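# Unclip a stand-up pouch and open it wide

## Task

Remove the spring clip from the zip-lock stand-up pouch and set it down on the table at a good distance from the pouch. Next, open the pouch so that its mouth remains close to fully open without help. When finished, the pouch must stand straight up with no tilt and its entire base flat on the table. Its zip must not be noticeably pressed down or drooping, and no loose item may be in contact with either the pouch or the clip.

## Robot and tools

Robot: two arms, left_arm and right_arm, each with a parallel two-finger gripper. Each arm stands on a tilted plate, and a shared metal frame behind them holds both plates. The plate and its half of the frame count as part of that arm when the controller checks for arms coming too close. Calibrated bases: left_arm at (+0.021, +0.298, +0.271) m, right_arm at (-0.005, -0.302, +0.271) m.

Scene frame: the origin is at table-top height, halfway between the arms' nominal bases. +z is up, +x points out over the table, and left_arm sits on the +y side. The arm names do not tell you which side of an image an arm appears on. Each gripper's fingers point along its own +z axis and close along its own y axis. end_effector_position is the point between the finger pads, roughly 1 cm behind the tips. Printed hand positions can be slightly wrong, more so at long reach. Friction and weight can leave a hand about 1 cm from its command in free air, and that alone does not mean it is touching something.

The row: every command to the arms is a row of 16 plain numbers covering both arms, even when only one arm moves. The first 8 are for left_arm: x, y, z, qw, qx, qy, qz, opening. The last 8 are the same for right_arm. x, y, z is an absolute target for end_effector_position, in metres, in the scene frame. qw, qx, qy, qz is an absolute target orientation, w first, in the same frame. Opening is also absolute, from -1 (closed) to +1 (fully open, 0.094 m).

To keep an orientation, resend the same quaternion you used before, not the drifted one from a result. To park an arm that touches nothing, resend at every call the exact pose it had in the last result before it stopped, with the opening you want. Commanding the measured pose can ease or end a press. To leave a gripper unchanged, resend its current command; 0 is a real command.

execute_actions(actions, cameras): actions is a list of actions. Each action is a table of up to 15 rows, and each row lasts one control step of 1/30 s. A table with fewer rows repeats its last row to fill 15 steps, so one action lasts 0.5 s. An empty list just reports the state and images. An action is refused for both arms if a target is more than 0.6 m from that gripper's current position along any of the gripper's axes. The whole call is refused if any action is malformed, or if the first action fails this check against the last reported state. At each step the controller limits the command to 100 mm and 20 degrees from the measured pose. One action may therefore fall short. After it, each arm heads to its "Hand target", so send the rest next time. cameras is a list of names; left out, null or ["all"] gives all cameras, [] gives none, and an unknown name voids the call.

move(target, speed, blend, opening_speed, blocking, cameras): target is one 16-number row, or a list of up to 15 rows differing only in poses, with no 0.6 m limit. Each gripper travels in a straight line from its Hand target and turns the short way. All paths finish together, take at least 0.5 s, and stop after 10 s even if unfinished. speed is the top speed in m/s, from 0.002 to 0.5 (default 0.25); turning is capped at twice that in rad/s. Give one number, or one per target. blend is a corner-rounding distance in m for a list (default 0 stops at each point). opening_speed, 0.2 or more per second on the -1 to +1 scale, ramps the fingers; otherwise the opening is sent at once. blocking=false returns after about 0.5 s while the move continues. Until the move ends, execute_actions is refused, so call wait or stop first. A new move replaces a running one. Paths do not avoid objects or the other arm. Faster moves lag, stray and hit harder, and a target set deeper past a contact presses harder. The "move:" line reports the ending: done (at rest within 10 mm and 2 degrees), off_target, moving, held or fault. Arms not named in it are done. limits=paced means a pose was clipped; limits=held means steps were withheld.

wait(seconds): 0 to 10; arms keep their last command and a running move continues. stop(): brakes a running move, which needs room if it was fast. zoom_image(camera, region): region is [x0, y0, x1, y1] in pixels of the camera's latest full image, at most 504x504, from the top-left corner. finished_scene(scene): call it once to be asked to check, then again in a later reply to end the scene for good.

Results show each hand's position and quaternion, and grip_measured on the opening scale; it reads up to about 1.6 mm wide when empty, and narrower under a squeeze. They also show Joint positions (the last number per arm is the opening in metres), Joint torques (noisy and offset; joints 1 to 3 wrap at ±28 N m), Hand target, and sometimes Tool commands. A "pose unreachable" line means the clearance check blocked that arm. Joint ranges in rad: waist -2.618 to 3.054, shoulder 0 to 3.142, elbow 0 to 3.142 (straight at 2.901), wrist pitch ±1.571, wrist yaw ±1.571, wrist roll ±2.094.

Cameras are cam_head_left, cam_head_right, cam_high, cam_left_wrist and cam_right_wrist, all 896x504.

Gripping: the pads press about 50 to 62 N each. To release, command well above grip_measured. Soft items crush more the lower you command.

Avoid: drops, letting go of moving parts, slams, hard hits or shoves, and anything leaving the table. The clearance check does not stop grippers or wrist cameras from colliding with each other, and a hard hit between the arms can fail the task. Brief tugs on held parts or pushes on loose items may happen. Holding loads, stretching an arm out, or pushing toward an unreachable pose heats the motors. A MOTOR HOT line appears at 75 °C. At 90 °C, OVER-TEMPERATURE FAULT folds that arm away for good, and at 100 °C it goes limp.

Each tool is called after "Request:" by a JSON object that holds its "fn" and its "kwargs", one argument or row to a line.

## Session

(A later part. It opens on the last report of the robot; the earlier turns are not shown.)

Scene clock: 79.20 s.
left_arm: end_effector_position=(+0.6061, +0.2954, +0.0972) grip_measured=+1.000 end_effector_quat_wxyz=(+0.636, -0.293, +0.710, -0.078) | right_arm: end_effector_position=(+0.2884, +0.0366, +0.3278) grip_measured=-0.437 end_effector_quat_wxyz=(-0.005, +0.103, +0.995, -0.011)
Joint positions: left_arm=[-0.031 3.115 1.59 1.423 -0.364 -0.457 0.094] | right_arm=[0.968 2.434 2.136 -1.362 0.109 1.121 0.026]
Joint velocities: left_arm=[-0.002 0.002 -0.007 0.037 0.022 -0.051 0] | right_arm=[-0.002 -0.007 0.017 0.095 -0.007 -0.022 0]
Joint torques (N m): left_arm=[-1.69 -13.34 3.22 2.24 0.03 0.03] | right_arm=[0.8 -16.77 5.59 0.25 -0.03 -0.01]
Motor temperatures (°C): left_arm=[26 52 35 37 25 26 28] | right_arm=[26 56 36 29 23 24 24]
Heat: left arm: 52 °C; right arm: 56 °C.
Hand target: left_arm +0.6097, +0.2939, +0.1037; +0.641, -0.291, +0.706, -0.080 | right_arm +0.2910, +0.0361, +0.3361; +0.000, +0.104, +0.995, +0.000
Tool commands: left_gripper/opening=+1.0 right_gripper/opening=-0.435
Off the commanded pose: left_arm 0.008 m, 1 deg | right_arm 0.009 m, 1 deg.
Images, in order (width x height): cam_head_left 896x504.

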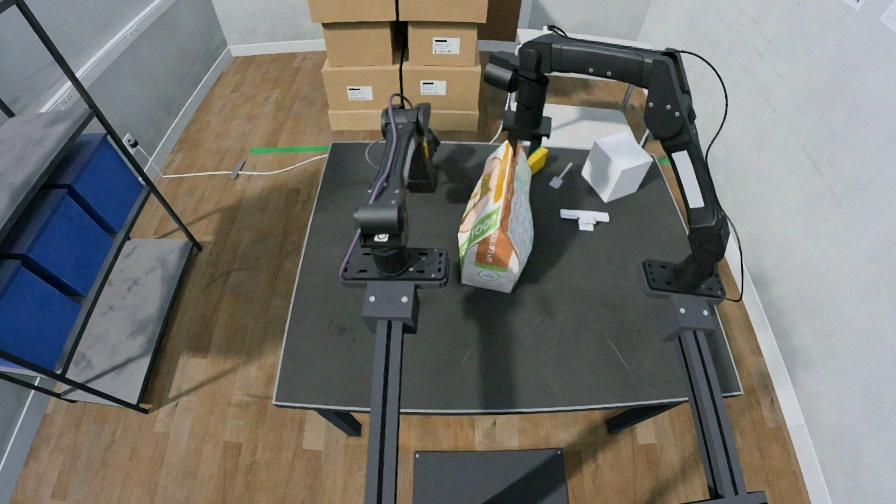

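Request:
{"fn": "move", "kwargs": {
  "target": [0.6097,0.2939,0.1037,0.641,-0.291,0.706,-0.08,1,0.291,0.036,0.362,0,0.1045,0.9945,0,-0.435],
  "speed": 0.03,
  "cameras": []
}}

Request:
{"fn": "move", "kwargs": {
  "target": [0.6097,0.2939,0.1037,0.641,-0.291,0.706,-0.08,1,0.291,0.036,0.362,0,0.1045,0.9945,0,-0.22],
  "speed": 0.03,
  "cameras": ["cam_head_left","cam_head_right","cam_right_wrist"]
}}

Request:
{"fn": "zoom_image", "kwargs": {
  "camera": "cam_right_wrist",
  "region": [300, 300, 560, 504]
}}

Request:
{"fn": "zoom_image", "kwargs": {
  "camera": "cam_head_left",
  "region": [490, 110, 550, 170]
}}

Request:
{"fn": "zoom_image", "kwargs": {
  "camera": "cam_head_right",
  "region": [500, 115, 550, 165]
}}

Scene clock: 82.53 s.
left_arm: end_effector_position=(+0.6061, +0.2954, +0.0972) grip_measured=+1.000 end_effector_quat_wxyz=(+0.636, -0.293, +0.710, -0.078) | right_arm: end_effector_position=(+0.2893, +0.0341, +0.3488) grip_measured=-0.437 end_effector_quat_wxyz=(-0.005, +0.103, +0.995, -0.012)
Joint positions: left_arm=[-0.031 3.115 1.59 1.423 -0.364 -0.457 0.094] | right_arm=[0.968 2.434 2.219 -1.447 0.109 1.121 0.026]
Joint velocities: left_arm=[0.007 -0.012 0.007 0.081 -0.037 -0.007 0] | right_arm=[0.007 -0.002 -0.032 -0.037 -0.022 -0.051 -0.001]
Joint torques (N m): left_arm=[-1.66 -13.34 3.25 2.24 0.03 0.03] | right_arm=[1.21 -16.05 8.46 -0.02 -0.06 0.04]
Motor temperatures (°C): left_arm=[26 52 35 37 25 26 28] | right_arm=[26 58 36 29 23 24 24]
Heat: left arm: 52 °C; right arm: 58 °C.
Hand target: left_arm +0.6097, +0.2939, +0.1037; +0.641, -0.291, +0.706, -0.080 | right_arm +0.2907, +0.0358, +0.3619; +0.000, +0.104, +0.995, +0.000
Off the commanded pose: left_arm 0.008 m, 1 deg | right_arm 0.013 m, 1 deg.
move: off_target (right_arm)
No camera images: "cameras" was empty.

Scene clock: 83.23 s.
left_arm: end_effector_position=(+0.6061, +0.2954, +0.0972) grip_measured=+1.000 end_effector_quat_wxyz=(+0.636, -0.293, +0.710, -0.078) | right_arm: end_effector_position=(+0.2891, +0.0339, +0.3488) grip_measured=-0.222 end_effector_quat_wxyz=(-0.005, +0.103, +0.995, -0.012)
Joint positions: left_arm=[-0.031 3.115 1.59 1.423 -0.364 -0.457 0.094] | right_arm=[0.968 2.434 2.219 -1.449 0.109 1.121 0.037]
Joint velocities: left_arm=[-0.002 0.002 -0.012 0.007 0.081 -0.037 0] | right_arm=[-0.027 -0.002 -0.002 -0.022 -0.037 -0.051 -0.001]
Joint torques (N m): left_arm=[-1.68 -13.34 3.23 2.24 0.03 0.03] | right_arm=[1.24 -15.97 8.58 -0.02 -0.05 0.04]
Motor temperatures (°C): left_arm=[26 52 35 37 25 26 28] | right_arm=[26 59 36 29 23 24 24]
Heat: left arm: 52 °C; right arm: 59 °C.
Hand target: left_arm +0.6097, +0.2939, +0.1037; +0.641, -0.291, +0.706, -0.080 | right_arm +0.2908, +0.0358, +0.3619; +0.000, +0.105, +0.995, +0.000
Off the commanded pose: left_arm 0.008 m, 1 deg | right_arm 0.014 m, 2 deg.
move: off_target (right_arm)
Images, in order (width x height): cam_head_left 896x504, cam_head_right 896x504, cam_right_wrist 896x504.

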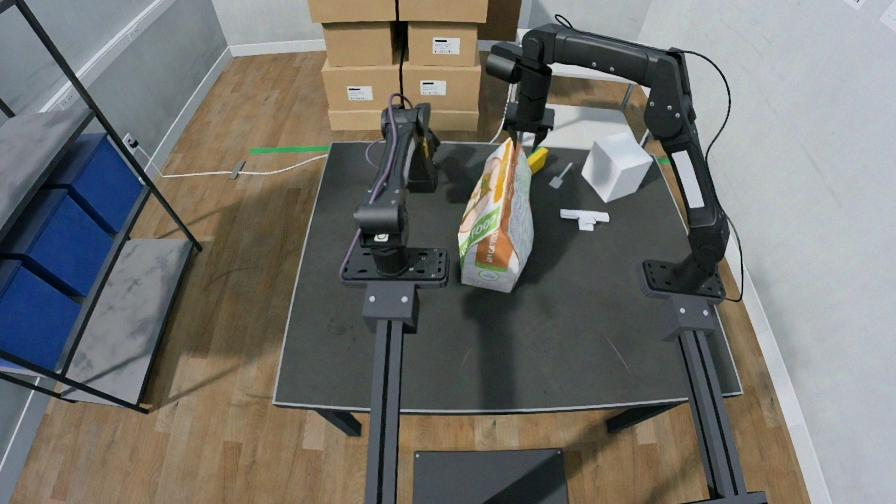

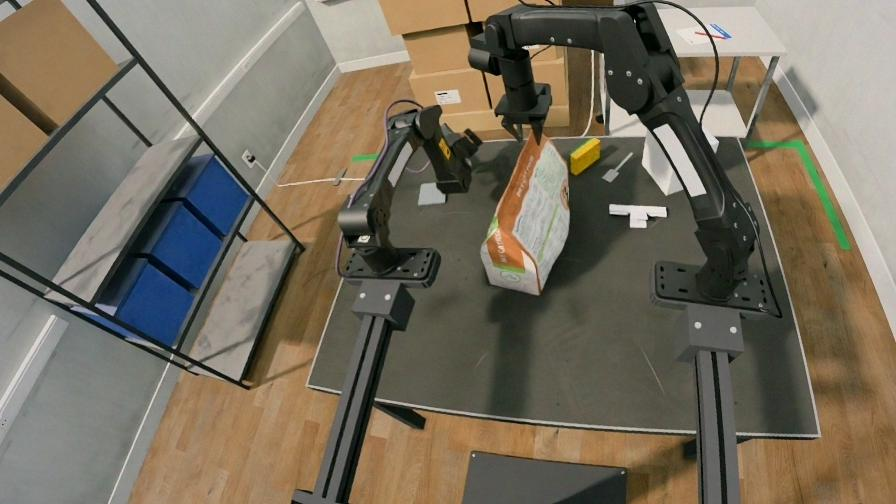

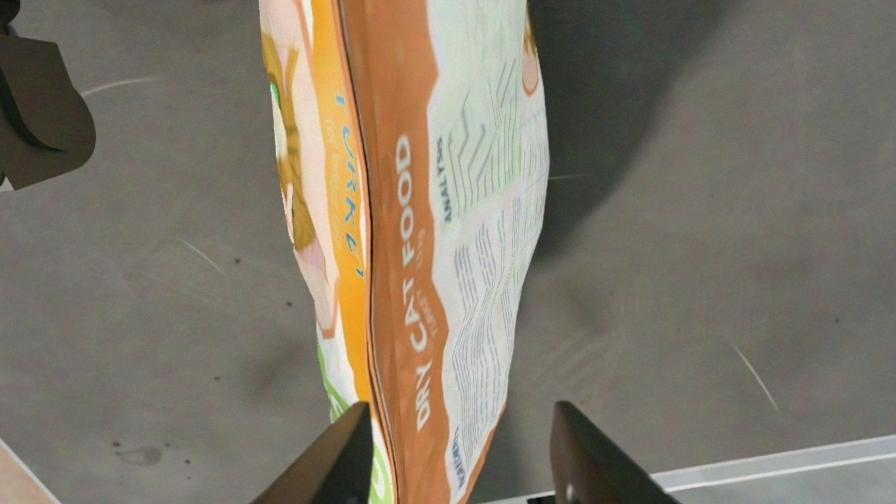

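Scaled by 1.938 from the camera's 896x504 image, which has a finer 1280x720 frame.

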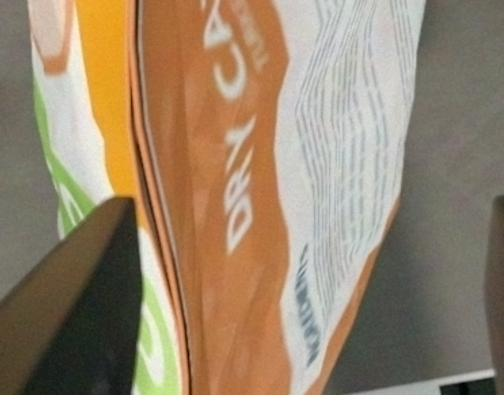

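Scaled by 8.400 from the camera's 896x504 image, which has a finer 1280x720 frame.

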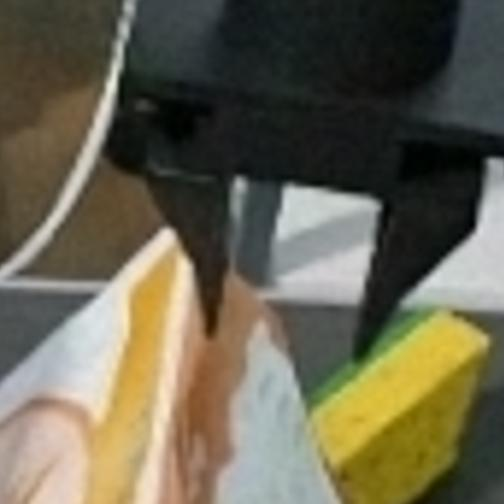

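Scaled by 10.080 from the camera's 896x504 image, which has a finer 1280x720 frame.

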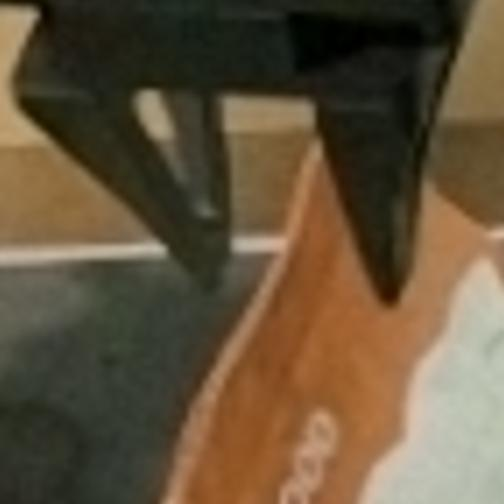

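Request:
{"fn": "move", "kwargs": {
  "target": [0.6097,0.2939,0.1037,0.641,-0.291,0.706,-0.08,1,0.291,0.036,0.338,0,0.1045,0.9945,0,-0.22],
  "speed": 0.03,
  "cameras": ["cam_head_left","cam_head_right","cam_right_wrist"]
}}

Request:
{"fn": "zoom_image", "kwargs": {
  "camera": "cam_right_wrist",
  "region": [300, 300, 560, 504]
}}

Request:
{"fn": "zoom_image", "kwargs": {
  "camera": "cam_head_right",
  "region": [500, 115, 550, 165]
}}

Scene clock: 85.13 s.
left_arm: end_effector_position=(+0.6061, +0.2954, +0.0972) grip_measured=+1.000 end_effector_quat_wxyz=(+0.636, -0.293, +0.710, -0.078) | right_arm: end_effector_position=(+0.2886, +0.0364, +0.3300) grip_measured=-0.222 end_effector_quat_wxyz=(-0.005, +0.103, +0.995, -0.011)
Joint positions: left_arm=[-0.031 3.115 1.59 1.423 -0.364 -0.457 0.094] | right_arm=[0.968 2.434 2.144 -1.371 0.109 1.121 0.037]
Joint velocities: left_arm=[-0.027 0.007 -0.002 -0.051 0.022 -0.037 0] | right_arm=[0.007 -0.002 0.012 0.066 0.007 -0.007 -0.001]
Joint torques (N m): left_arm=[-1.72 -13.34 3.26 2.24 0.03 0.03] | right_arm=[0.81 -16.72 5.6 0.23 -0.05 -0.01]
Motor temperatures (°C): left_arm=[26 52 35 37 25 26 28] | right_arm=[26 60 36 29 23 24 23]
Heat: left arm: 52 °C; right arm: 60 °C.
Hand target: left_arm +0.6097, +0.2939, +0.1037; +0.641, -0.291, +0.706, -0.080 | right_arm +0.2910, +0.0361, +0.3380; +0.000, +0.105, +0.995, +0.000
Off the commanded pose: left_arm 0.008 m, 1 deg | right_arm 0.008 m, 1 deg.
move: done
Images, in order (width x height): cam_head_left 896x504, cam_head_right 896x504, cam_right_wrist 896x504.

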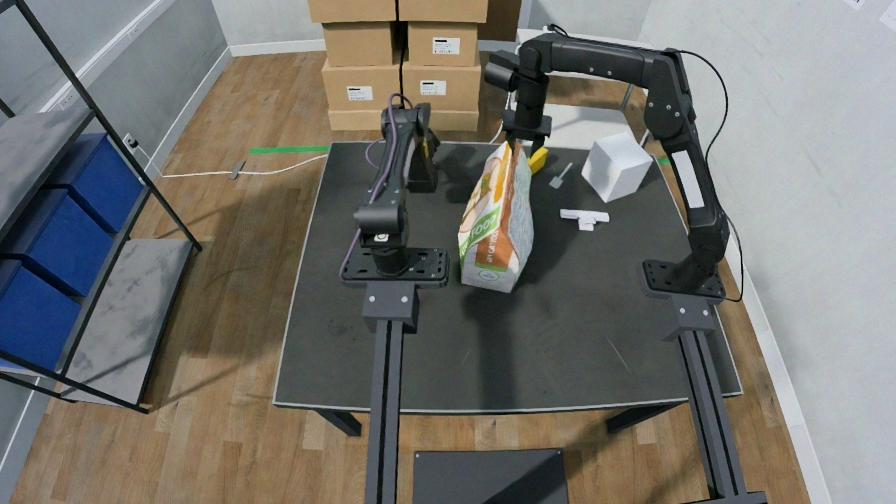

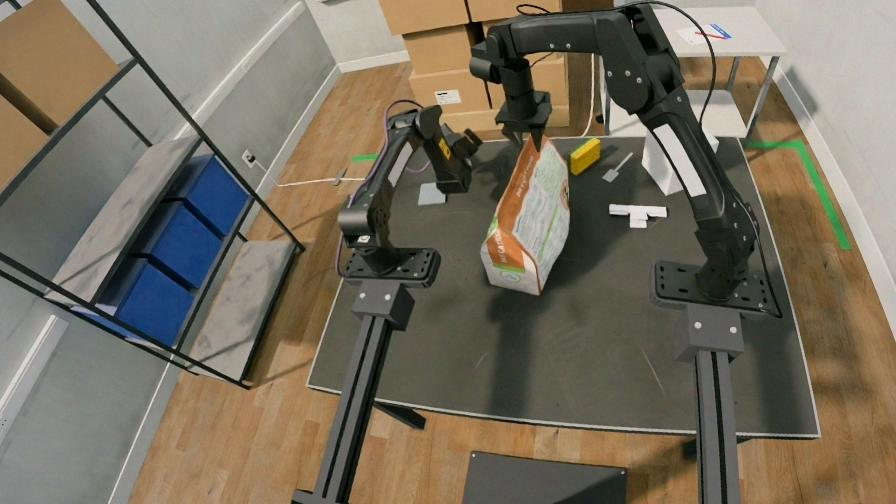

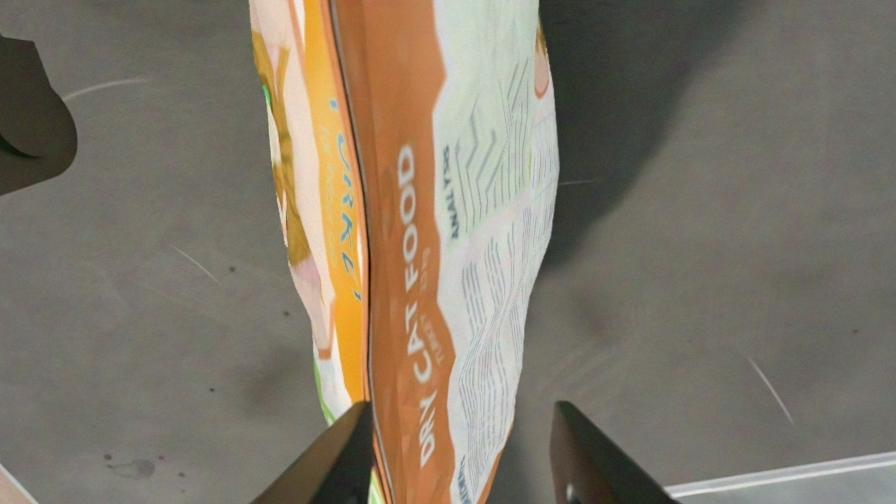

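Scaled by 1.938 from the camera's 896x504 image, which has a finer 1280x720 frame.

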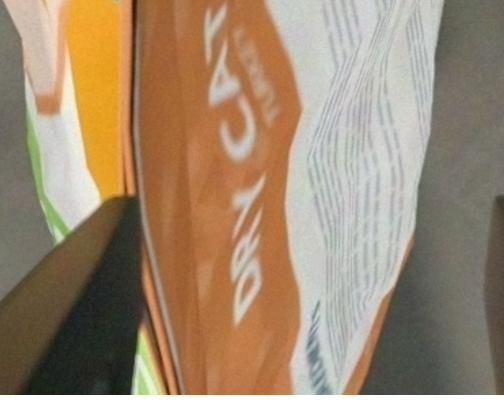

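Scaled by 10.080 from the camera's 896x504 image, which has a finer 1280x720 frame.

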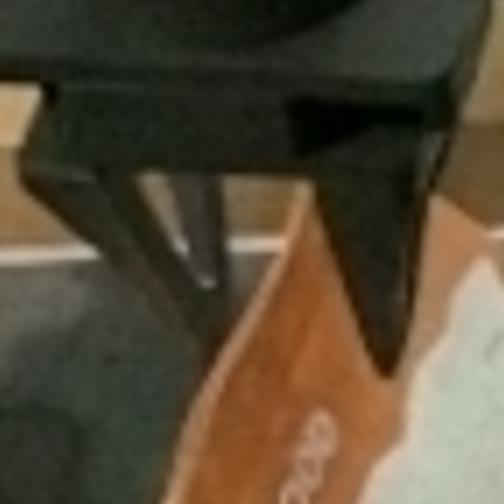

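Request:
{"fn": "move", "kwargs": {
  "target": [0.6097,0.2939,0.1037,0.641,-0.291,0.706,-0.08,1,0.291,0.036,0.323,0,0.1045,0.9945,0,-0.22],
  "speed": 0.05,
  "cameras": ["cam_head_right","cam_right_wrist"]
}}

Request:
{"fn": "zoom_image", "kwargs": {
  "camera": "cam_head_right",
  "region": [500, 110, 560, 170]
}}

Request:
{"fn": "zoom_image", "kwargs": {
  "camera": "cam_right_wrist",
  "region": [300, 300, 560, 504]
}}

Scene clock: 87.30 s.
left_arm: end_effector_position=(+0.6061, +0.2954, +0.0972) grip_measured=+1.000 end_effector_quat_wxyz=(+0.636, -0.293, +0.710, -0.078) | right_arm: end_effector_position=(+0.2884, +0.0360, +0.3148) grip_measured=-0.222 end_effector_quat_wxyz=(-0.005, +0.104, +0.995, -0.012)
Joint positions: left_arm=[-0.031 3.115 1.59 1.423 -0.364 -0.457 0.094] | right_arm=[0.965 2.434 2.084 -1.312 0.109 1.119 0.037]
Joint velocities: left_arm=[-0.007 -0.012 -0.012 -0.022 -0.095 -0.095 0] | right_arm=[0.002 0.007 0.007 -0.007 -0.022 -0.022 -0.001]
Joint torques (N m): left_arm=[-1.69 -13.33 3.19 2.25 0.03 0.03] | right_arm=[0.85 -16.77 5.59 0.25 -0.04 -0.03]
Motor temperatures (°C): left_arm=[26 52 35 37 25 26 28] | right_arm=[26 61 36 29 23 24 23]
Heat: left arm: 52 °C; right arm: 61 °C.
Hand target: left_arm +0.6097, +0.2939, +0.1037; +0.641, -0.291, +0.706, -0.080 | right_arm +0.2911, +0.0359, +0.3229; +0.000, +0.105, +0.995, +0.000
Off the commanded pose: left_arm 0.008 m, 1 deg | right_arm 0.009 m, 1 deg.
move: done
Images, in order (width x height): cam_head_right 896x504, cam_right_wrist 896x504.

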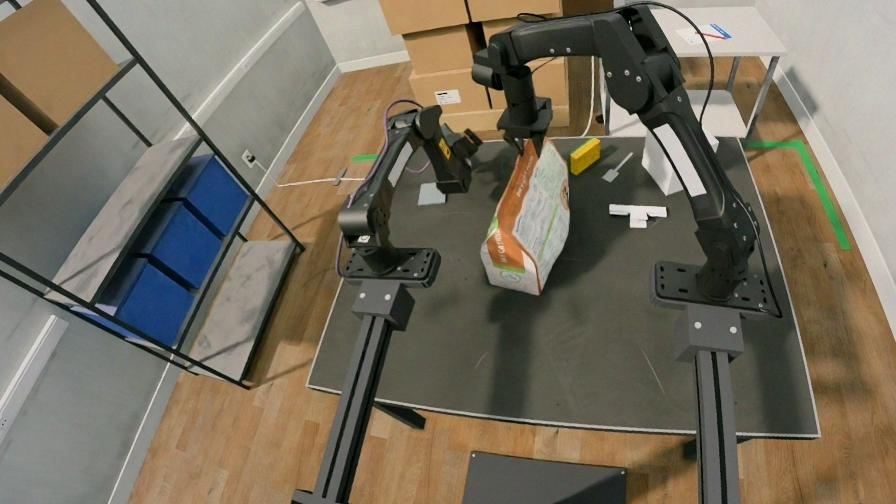

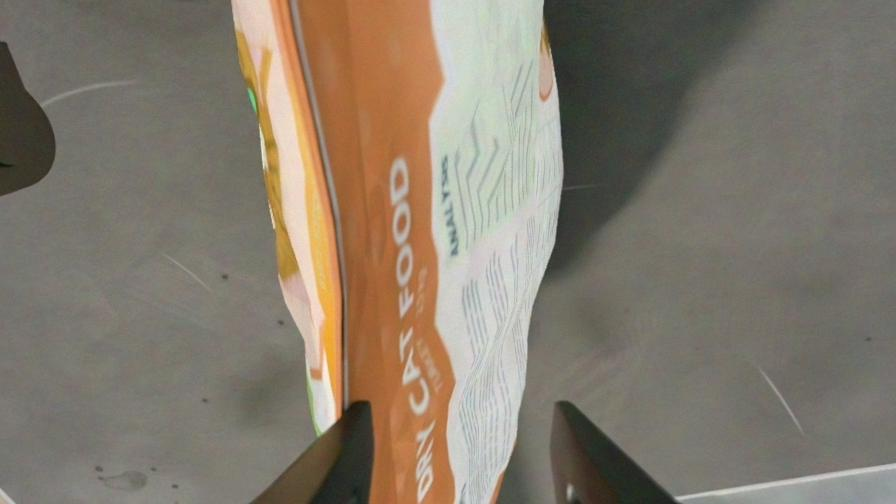

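Scaled by 8.400 from the camera's 896x504 image, which has a finer 1280x720 frame.

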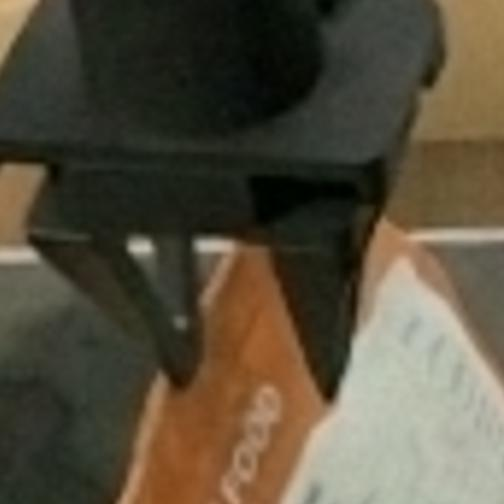

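Scaled by 1.938 from the camera's 896x504 image, which has a finer 1280x720 frame.

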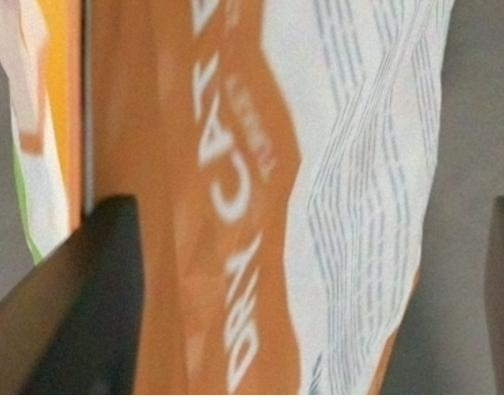

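Request:
{"fn": "move", "kwargs": {
  "target": [0.6097,0.2939,0.1037,0.641,-0.291,0.706,-0.08,1,0.291,0.036,0.345,0,0.1045,0.9945,0,-0.22],
  "speed": 0.06,
  "cameras": []
}}

Request:
{"fn": "move", "kwargs": {
  "target": [0.6097,0.2939,0.1037,0.641,-0.291,0.706,-0.08,1,0.291,0.036,0.338,0,0.1045,0.9945,0,-0.11],
  "speed": 0.05,
  "cameras": ["cam_head_right","cam_right_wrist"]
}}

Request:
{"fn": "zoom_image", "kwargs": {
  "camera": "cam_head_right",
  "region": [500, 110, 560, 170]
}}

Request:
{"fn": "zoom_image", "kwargs": {
  "camera": "cam_right_wrist",
  "region": [300, 300, 560, 504]
}}

Scene clock: 89.67 s.
left_arm: end_effector_position=(+0.6061, +0.2954, +0.0972) grip_measured=+1.000 end_effector_quat_wxyz=(+0.636, -0.293, +0.710, -0.078) | right_arm: end_effector_position=(+0.2882, +0.0335, +0.3277) grip_measured=-0.222 end_effector_quat_wxyz=(-0.008, +0.103, +0.995, -0.016)
Joint positions: left_arm=[-0.031 3.115 1.59 1.423 -0.364 -0.457 0.094] | right_arm=[0.965 2.434 2.136 -1.373 0.109 1.118 0.037]
Joint velocities: left_arm=[-0.012 0.002 -0.002 -0.037 0.037 0.037 0] | right_arm=[0.002 -0.012 -0.007 -0.022 -0.007 -0.007 0]
Joint torques (N m): left_arm=[-1.69 -13.37 3.25 2.24 0.02 0.02] | right_arm=[1.21 -16.94 8.42 -0.04 -0.06 0.03]
Motor temperatures (°C): left_arm=[26 52 35 37 25 26 28] | right_arm=[26 62 36 29 23 24 23]
Heat: left arm: 52 °C; right arm: 62 °C.
Hand target: left_arm +0.6097, +0.2939, +0.1037; +0.641, -0.291, +0.706, -0.080 | right_arm +0.2907, +0.0357, +0.3448; +0.000, +0.104, +0.995, +0.000
Off the commanded pose: left_arm 0.008 m, 1 deg | right_arm 0.018 m, 2 deg.
move: off_target (right_arm)
No camera images: "cameras" was empty.

Scene clock: 90.40 s.
left_arm: end_effector_position=(+0.6061, +0.2954, +0.0972) grip_measured=+1.000 end_effector_quat_wxyz=(+0.636, -0.293, +0.710, -0.078) | right_arm: end_effector_position=(+0.2886, +0.0341, +0.3277) grip_measured=-0.112 end_effector_quat_wxyz=(-0.007, +0.103, +0.995, -0.014)
Joint positions: left_arm=[-0.031 3.115 1.59 1.423 -0.364 -0.457 0.094] | right_arm=[0.965 2.434 2.136 -1.37 0.109 1.118 0.042]
Joint velocities: left_arm=[0.002 -0.002 -0.007 -0.037 -0.022 -0.007 0] | right_arm=[0.002 0.002 -0.002 0.022 -0.007 0.081 0]
Joint torques (N m): left_arm=[-1.72 -13.34 3.25 2.25 0.02 0.03] | right_arm=[1.11 -16.84 6.11 0.22 -0.05 0.03]
Motor temperatures (°C): left_arm=[26 52 35 37 25 26 28] | right_arm=[26 62 35 29 23 24 23]
Heat: left arm: 52 °C; right arm: 62 °C.
Hand target: left_arm +0.6097, +0.2939, +0.1037; +0.641, -0.291, +0.706, -0.080 | right_arm +0.2909, +0.0359, +0.3380; +0.000, +0.105, +0.995, +0.000
Off the commanded pose: left_arm 0.008 m, 1 deg | right_arm 0.011 m, 2 deg.
move: off_target (right_arm)
Images, in order (width x height): cam_head_right 896x504, cam_right_wrist 896x504.

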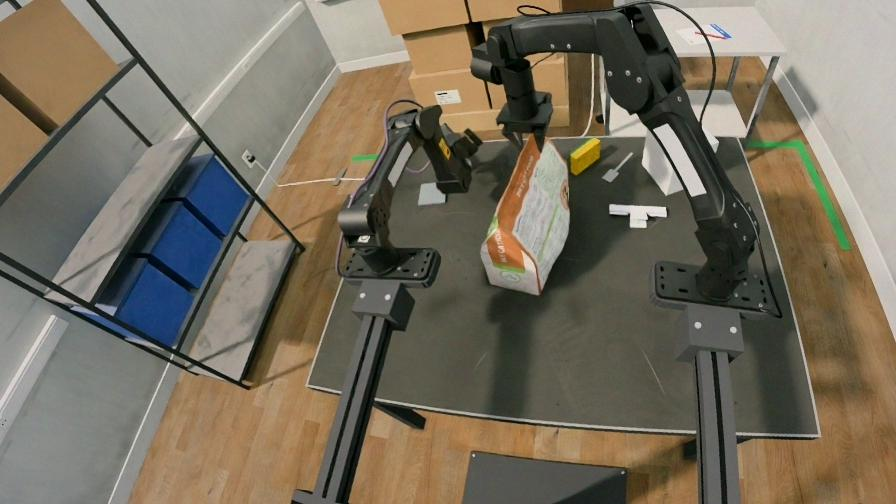

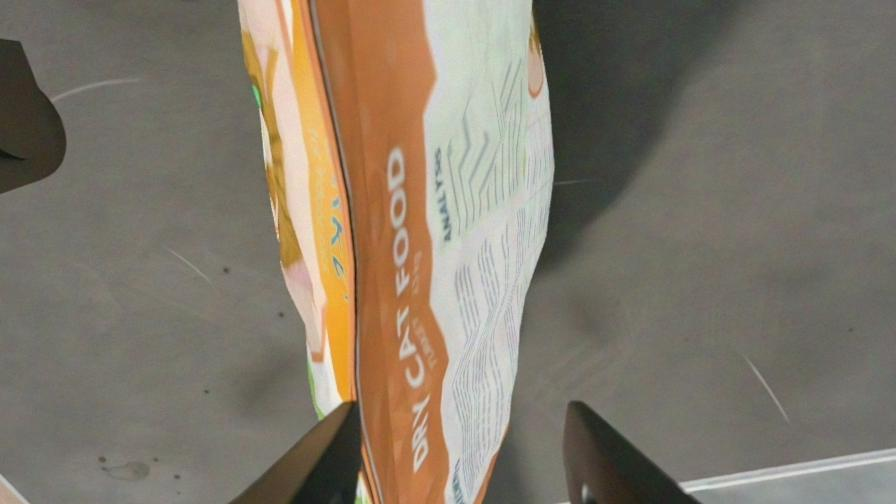

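Scaled by 8.400 from the camera's 896x504 image, which has a finer 1280x720 frame.

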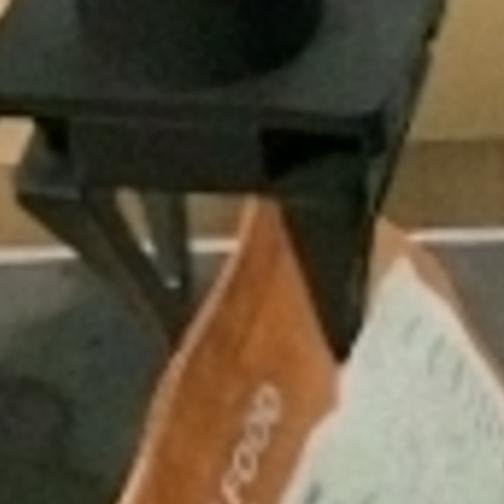

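Scaled by 1.938 from the camera's 896x504 image, which has a finer 1280x720 frame.

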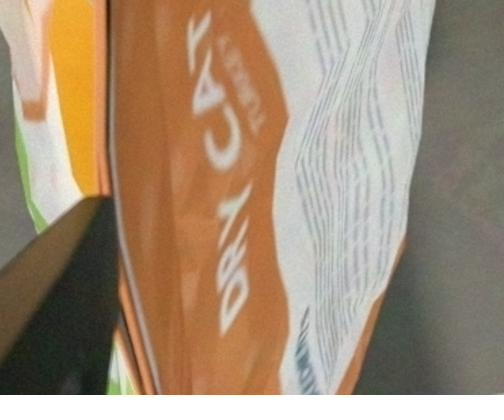

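Request:
{"fn": "move", "kwargs": {
  "target": [0.6097,0.2939,0.1037,0.641,-0.291,0.706,-0.08,1,0.291,0.036,0.338,0,0.1045,0.9945,0,-0.165],
  "speed": 0.05,
  "cameras": []
}}

Request:
{"fn": "move", "kwargs": {
  "target": [0.6097,0.2939,0.1037,0.641,-0.291,0.706,-0.08,1,0.291,0.036,0.321,0,0.1045,0.9945,0,-0.165],
  "speed": 0.04,
  "cameras": ["cam_head_right","cam_right_wrist"]
}}

Request:
{"fn": "zoom_image", "kwargs": {
  "camera": "cam_head_right",
  "region": [500, 110, 560, 170]
}}

Request:
{"fn": "zoom_image", "kwargs": {
  "camera": "cam_right_wrist",
  "region": [300, 300, 560, 504]
}}

Scene clock: 91.60 s.
left_arm: end_effector_position=(+0.6061, +0.2954, +0.0972) grip_measured=+1.000 end_effector_quat_wxyz=(+0.636, -0.293, +0.710, -0.078) | right_arm: end_effector_position=(+0.2887, +0.0342, +0.3277) grip_measured=-0.163 end_effector_quat_wxyz=(-0.007, +0.103, +0.995, -0.014)
Joint positions: left_arm=[-0.031 3.115 1.59 1.423 -0.364 -0.457 0.094] | right_arm=[0.965 2.434 2.136 -1.369 0.109 1.118 0.039]
Joint velocities: left_arm=[-0.002 -0.002 -0.002 -0.007 -0.022 0.051 0] | right_arm=[-0.007 -0.002 -0.012 0.037 -0.051 0.037 0]
Joint torques (N m): left_arm=[-1.68 -13.33 3.26 2.26 0.02 0.03] | right_arm=[1.11 -16.83 6.09 0.22 -0.05 0.02]
Motor temperatures (°C): left_arm=[26 52 35 37 25 26 28] | right_arm=[26 63 35 29 23 24 23]
Heat: left arm: 52 °C; right arm: 63 °C.
Hand target: left_arm +0.6097, +0.2939, +0.1037; +0.641, -0.291, +0.706, -0.080 | right_arm +0.2909, +0.0359, +0.3380; +0.000, +0.105, +0.995, +0.000
Off the commanded pose: left_arm 0.008 m, 1 deg | right_arm 0.011 m, 2 deg.
move: off_target (right_arm)
No camera images: "cameras" was empty.

Scene clock: 92.63 s.
left_arm: end_effector_position=(+0.6061, +0.2954, +0.0972) grip_measured=+1.000 end_effector_quat_wxyz=(+0.636, -0.293, +0.710, -0.078) | right_arm: end_effector_position=(+0.2882, +0.0361, +0.3129) grip_measured=-0.163 end_effector_quat_wxyz=(-0.005, +0.103, +0.995, -0.011)
Joint positions: left_arm=[-0.031 3.115 1.59 1.423 -0.364 -0.457 0.094] | right_arm=[0.965 2.434 2.077 -1.304 0.109 1.118 0.039]
Joint velocities: left_arm=[-0.012 -0.017 0.002 -0.007 -0.066 0.051 0] | right_arm=[0.012 -0.017 0.012 -0.007 -0.037 -0.037 0]
Joint torques (N m): left_arm=[-1.68 -13.34 3.23 2.25 0.03 0.03] | right_arm=[0.81 -16.75 5.59 0.27 -0.05 -0.02]
Motor temperatures (°C): left_arm=[26 52 35 37 25 26 28] | right_arm=[26 63 35 29 23 24 23]
Heat: left arm: 52 °C; right arm: 63 °C.
Hand target: left_arm +0.6097, +0.2939, +0.1037; +0.641, -0.291, +0.706, -0.080 | right_arm +0.2911, +0.0361, +0.3210; +0.000, +0.105, +0.995, +0.000
Off the commanded pose: left_arm 0.008 m, 1 deg | right_arm 0.009 m, 1 deg.
move: done
Images, in order (width x height): cam_head_right 896x504, cam_right_wrist 896x504.

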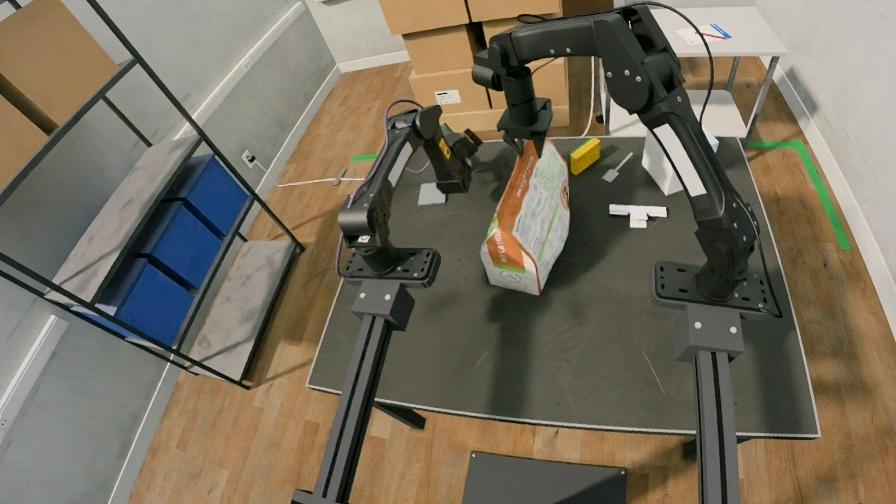

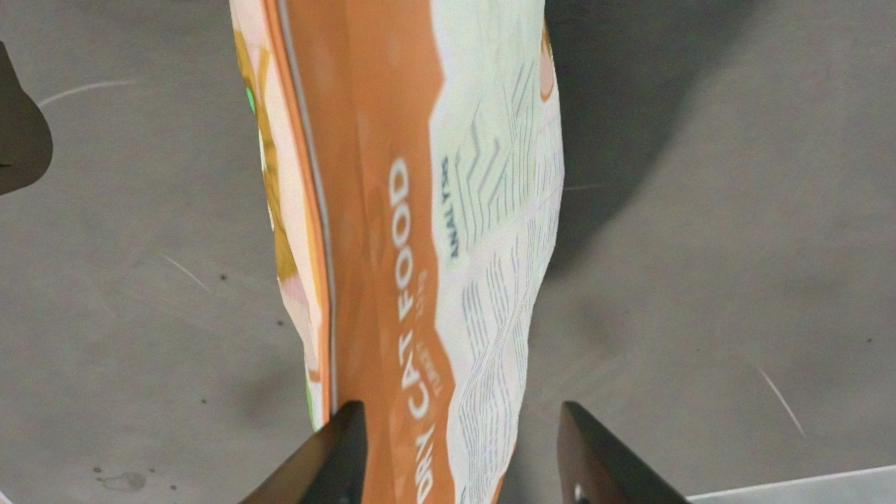

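Scaled by 8.400 from the camera's 896x504 image, which has a finer 1280x720 frame.

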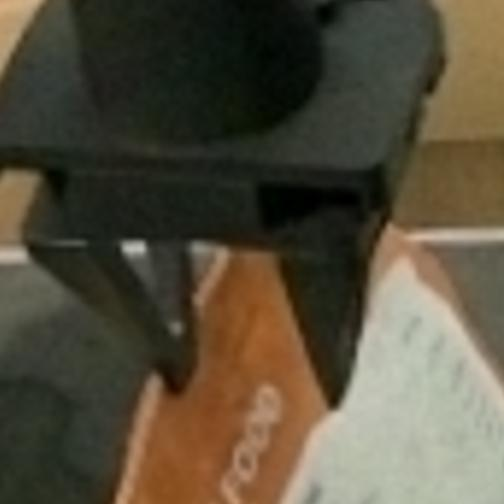

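Scaled by 1.938 from the camera's 896x504 image, which has a finer 1280x720 frame.

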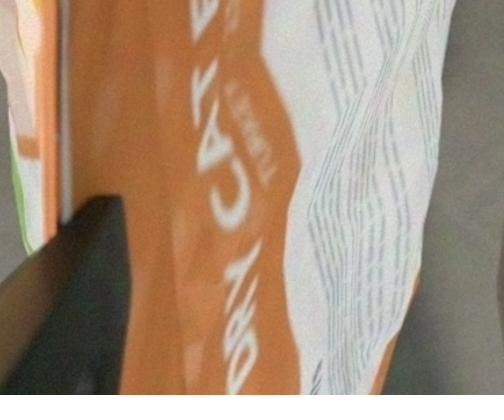

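Request:
{"fn": "execute_actions", "kwargs": {
  "actions": [],
  "cameras": ["cam_head_left","cam_high","cam_left_wrist"]
}}

Request:
{"fn": "zoom_image", "kwargs": {
  "camera": "cam_head_left",
  "region": [340, 100, 420, 180]
}}

Request:
{"fn": "zoom_image", "kwargs": {
  "camera": "cam_high",
  "region": [400, 180, 480, 260]
}}

Scene clock: 93.67 s.
left_arm: end_effector_position=(+0.6061, +0.2954, +0.0972) grip_measured=+1.000 end_effector_quat_wxyz=(+0.636, -0.293, +0.710, -0.078) | right_arm: end_effector_position=(+0.2884, +0.0363, +0.3129) grip_measured=-0.163 end_effector_quat_wxyz=(-0.005, +0.103, +0.995, -0.011)
Joint positions: left_arm=[-0.031 3.115 1.59 1.423 -0.364 -0.457 0.094] | right_arm=[0.965 2.434 2.077 -1.303 0.109 1.118 0.039]
Joint velocities: left_arm=[0.017 -0.007 -0.002 -0.066 0.022 -0.022 0] | right_arm=[0.007 -0.007 -0.002 0.066 0.022 -0.051 0]
Joint torques (N m): left_arm=[-1.7 -13.34 3.25 2.25 0.02 0.03] | right_arm=[0.85 -16.73 5.59 0.25 -0.04 -0.02]
Motor temperatures (°C): left_arm=[26 52 35 37 25 26 28] | right_arm=[26 64 35 29 23 24 23]
Heat: left arm: 52 °C; right arm: 64 °C.
Hand target: left_arm +0.6097, +0.2939, +0.1037; +0.641, -0.291, +0.706, -0.080 | right_arm +0.2911, +0.0361, +0.3210; +0.000, +0.105, +0.995, +0.000
Tool commands: left_gripper/opening=+1.0 right_gripper/opening=-0.165
Off the commanded pose: left_arm 0.008 m, 1 deg | right_arm 0.008 m, 1 deg.
Images, in order (width x height): cam_head_left 896x504, cam_high 896x504, cam_left_wrist 896x504.

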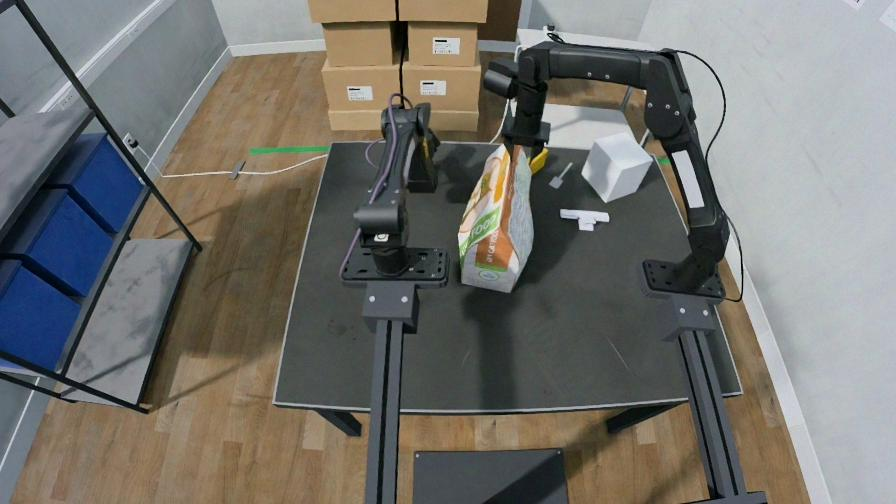

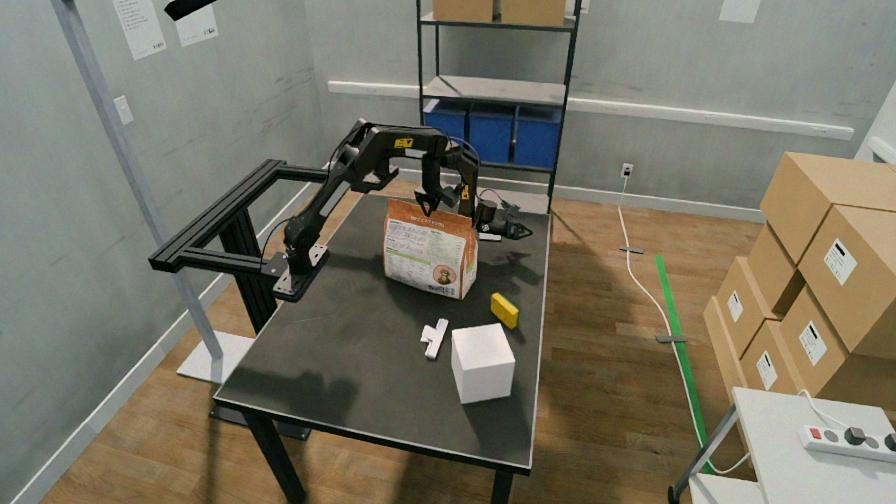

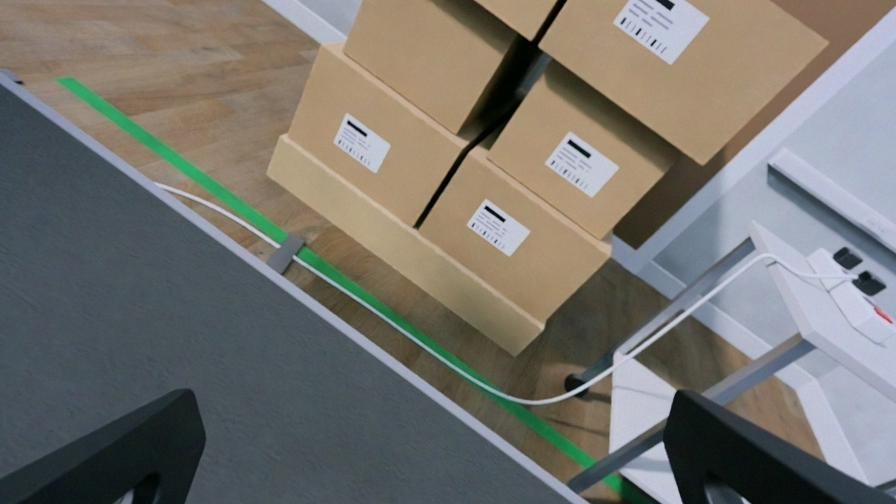

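Scaled by 6.300 from the camera's 896x504 image, which has a finer 1280x720 frame.

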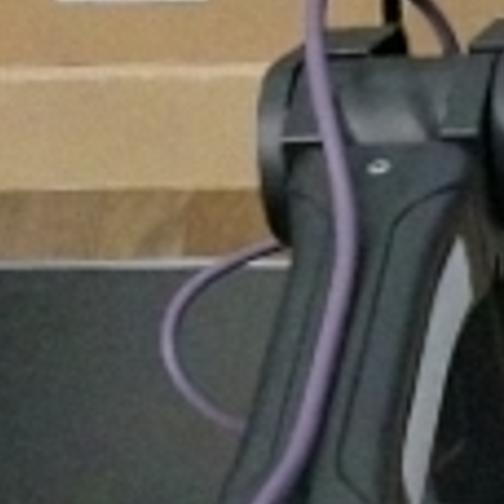

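Scaled by 6.300 from the camera's 896x504 image, which has a finer 1280x720 frame.

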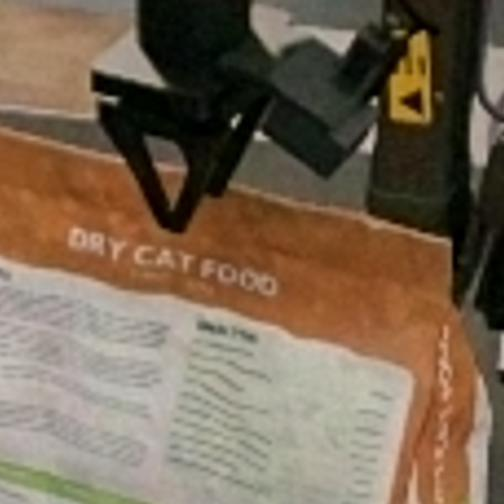

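Request:
{"fn": "zoom_image", "kwargs": {
  "camera": "cam_high",
  "region": [412, 195, 448, 222]
}}

Request:
{"fn": "zoom_image", "kwargs": {
  "camera": "cam_head_left",
  "region": [485, 115, 545, 175]
}}

Scaled by 14.000 from the camera's 896x504 image, which has a finer 1280x720 frame.

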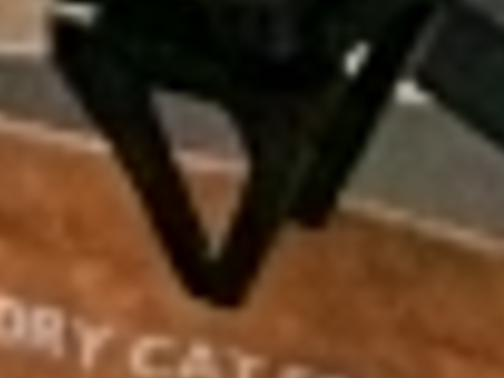

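Scaled by 8.400 from the camera's 896x504 image, which has a finer 1280x720 frame.

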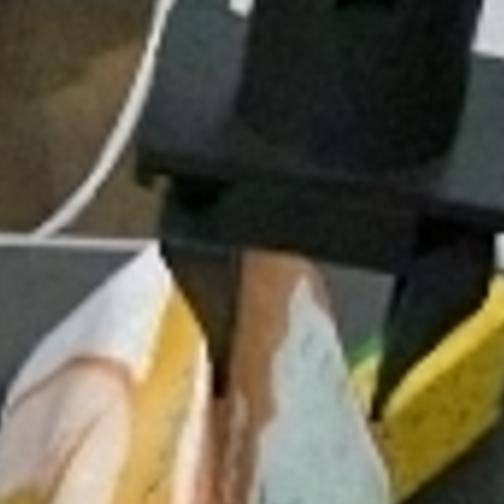

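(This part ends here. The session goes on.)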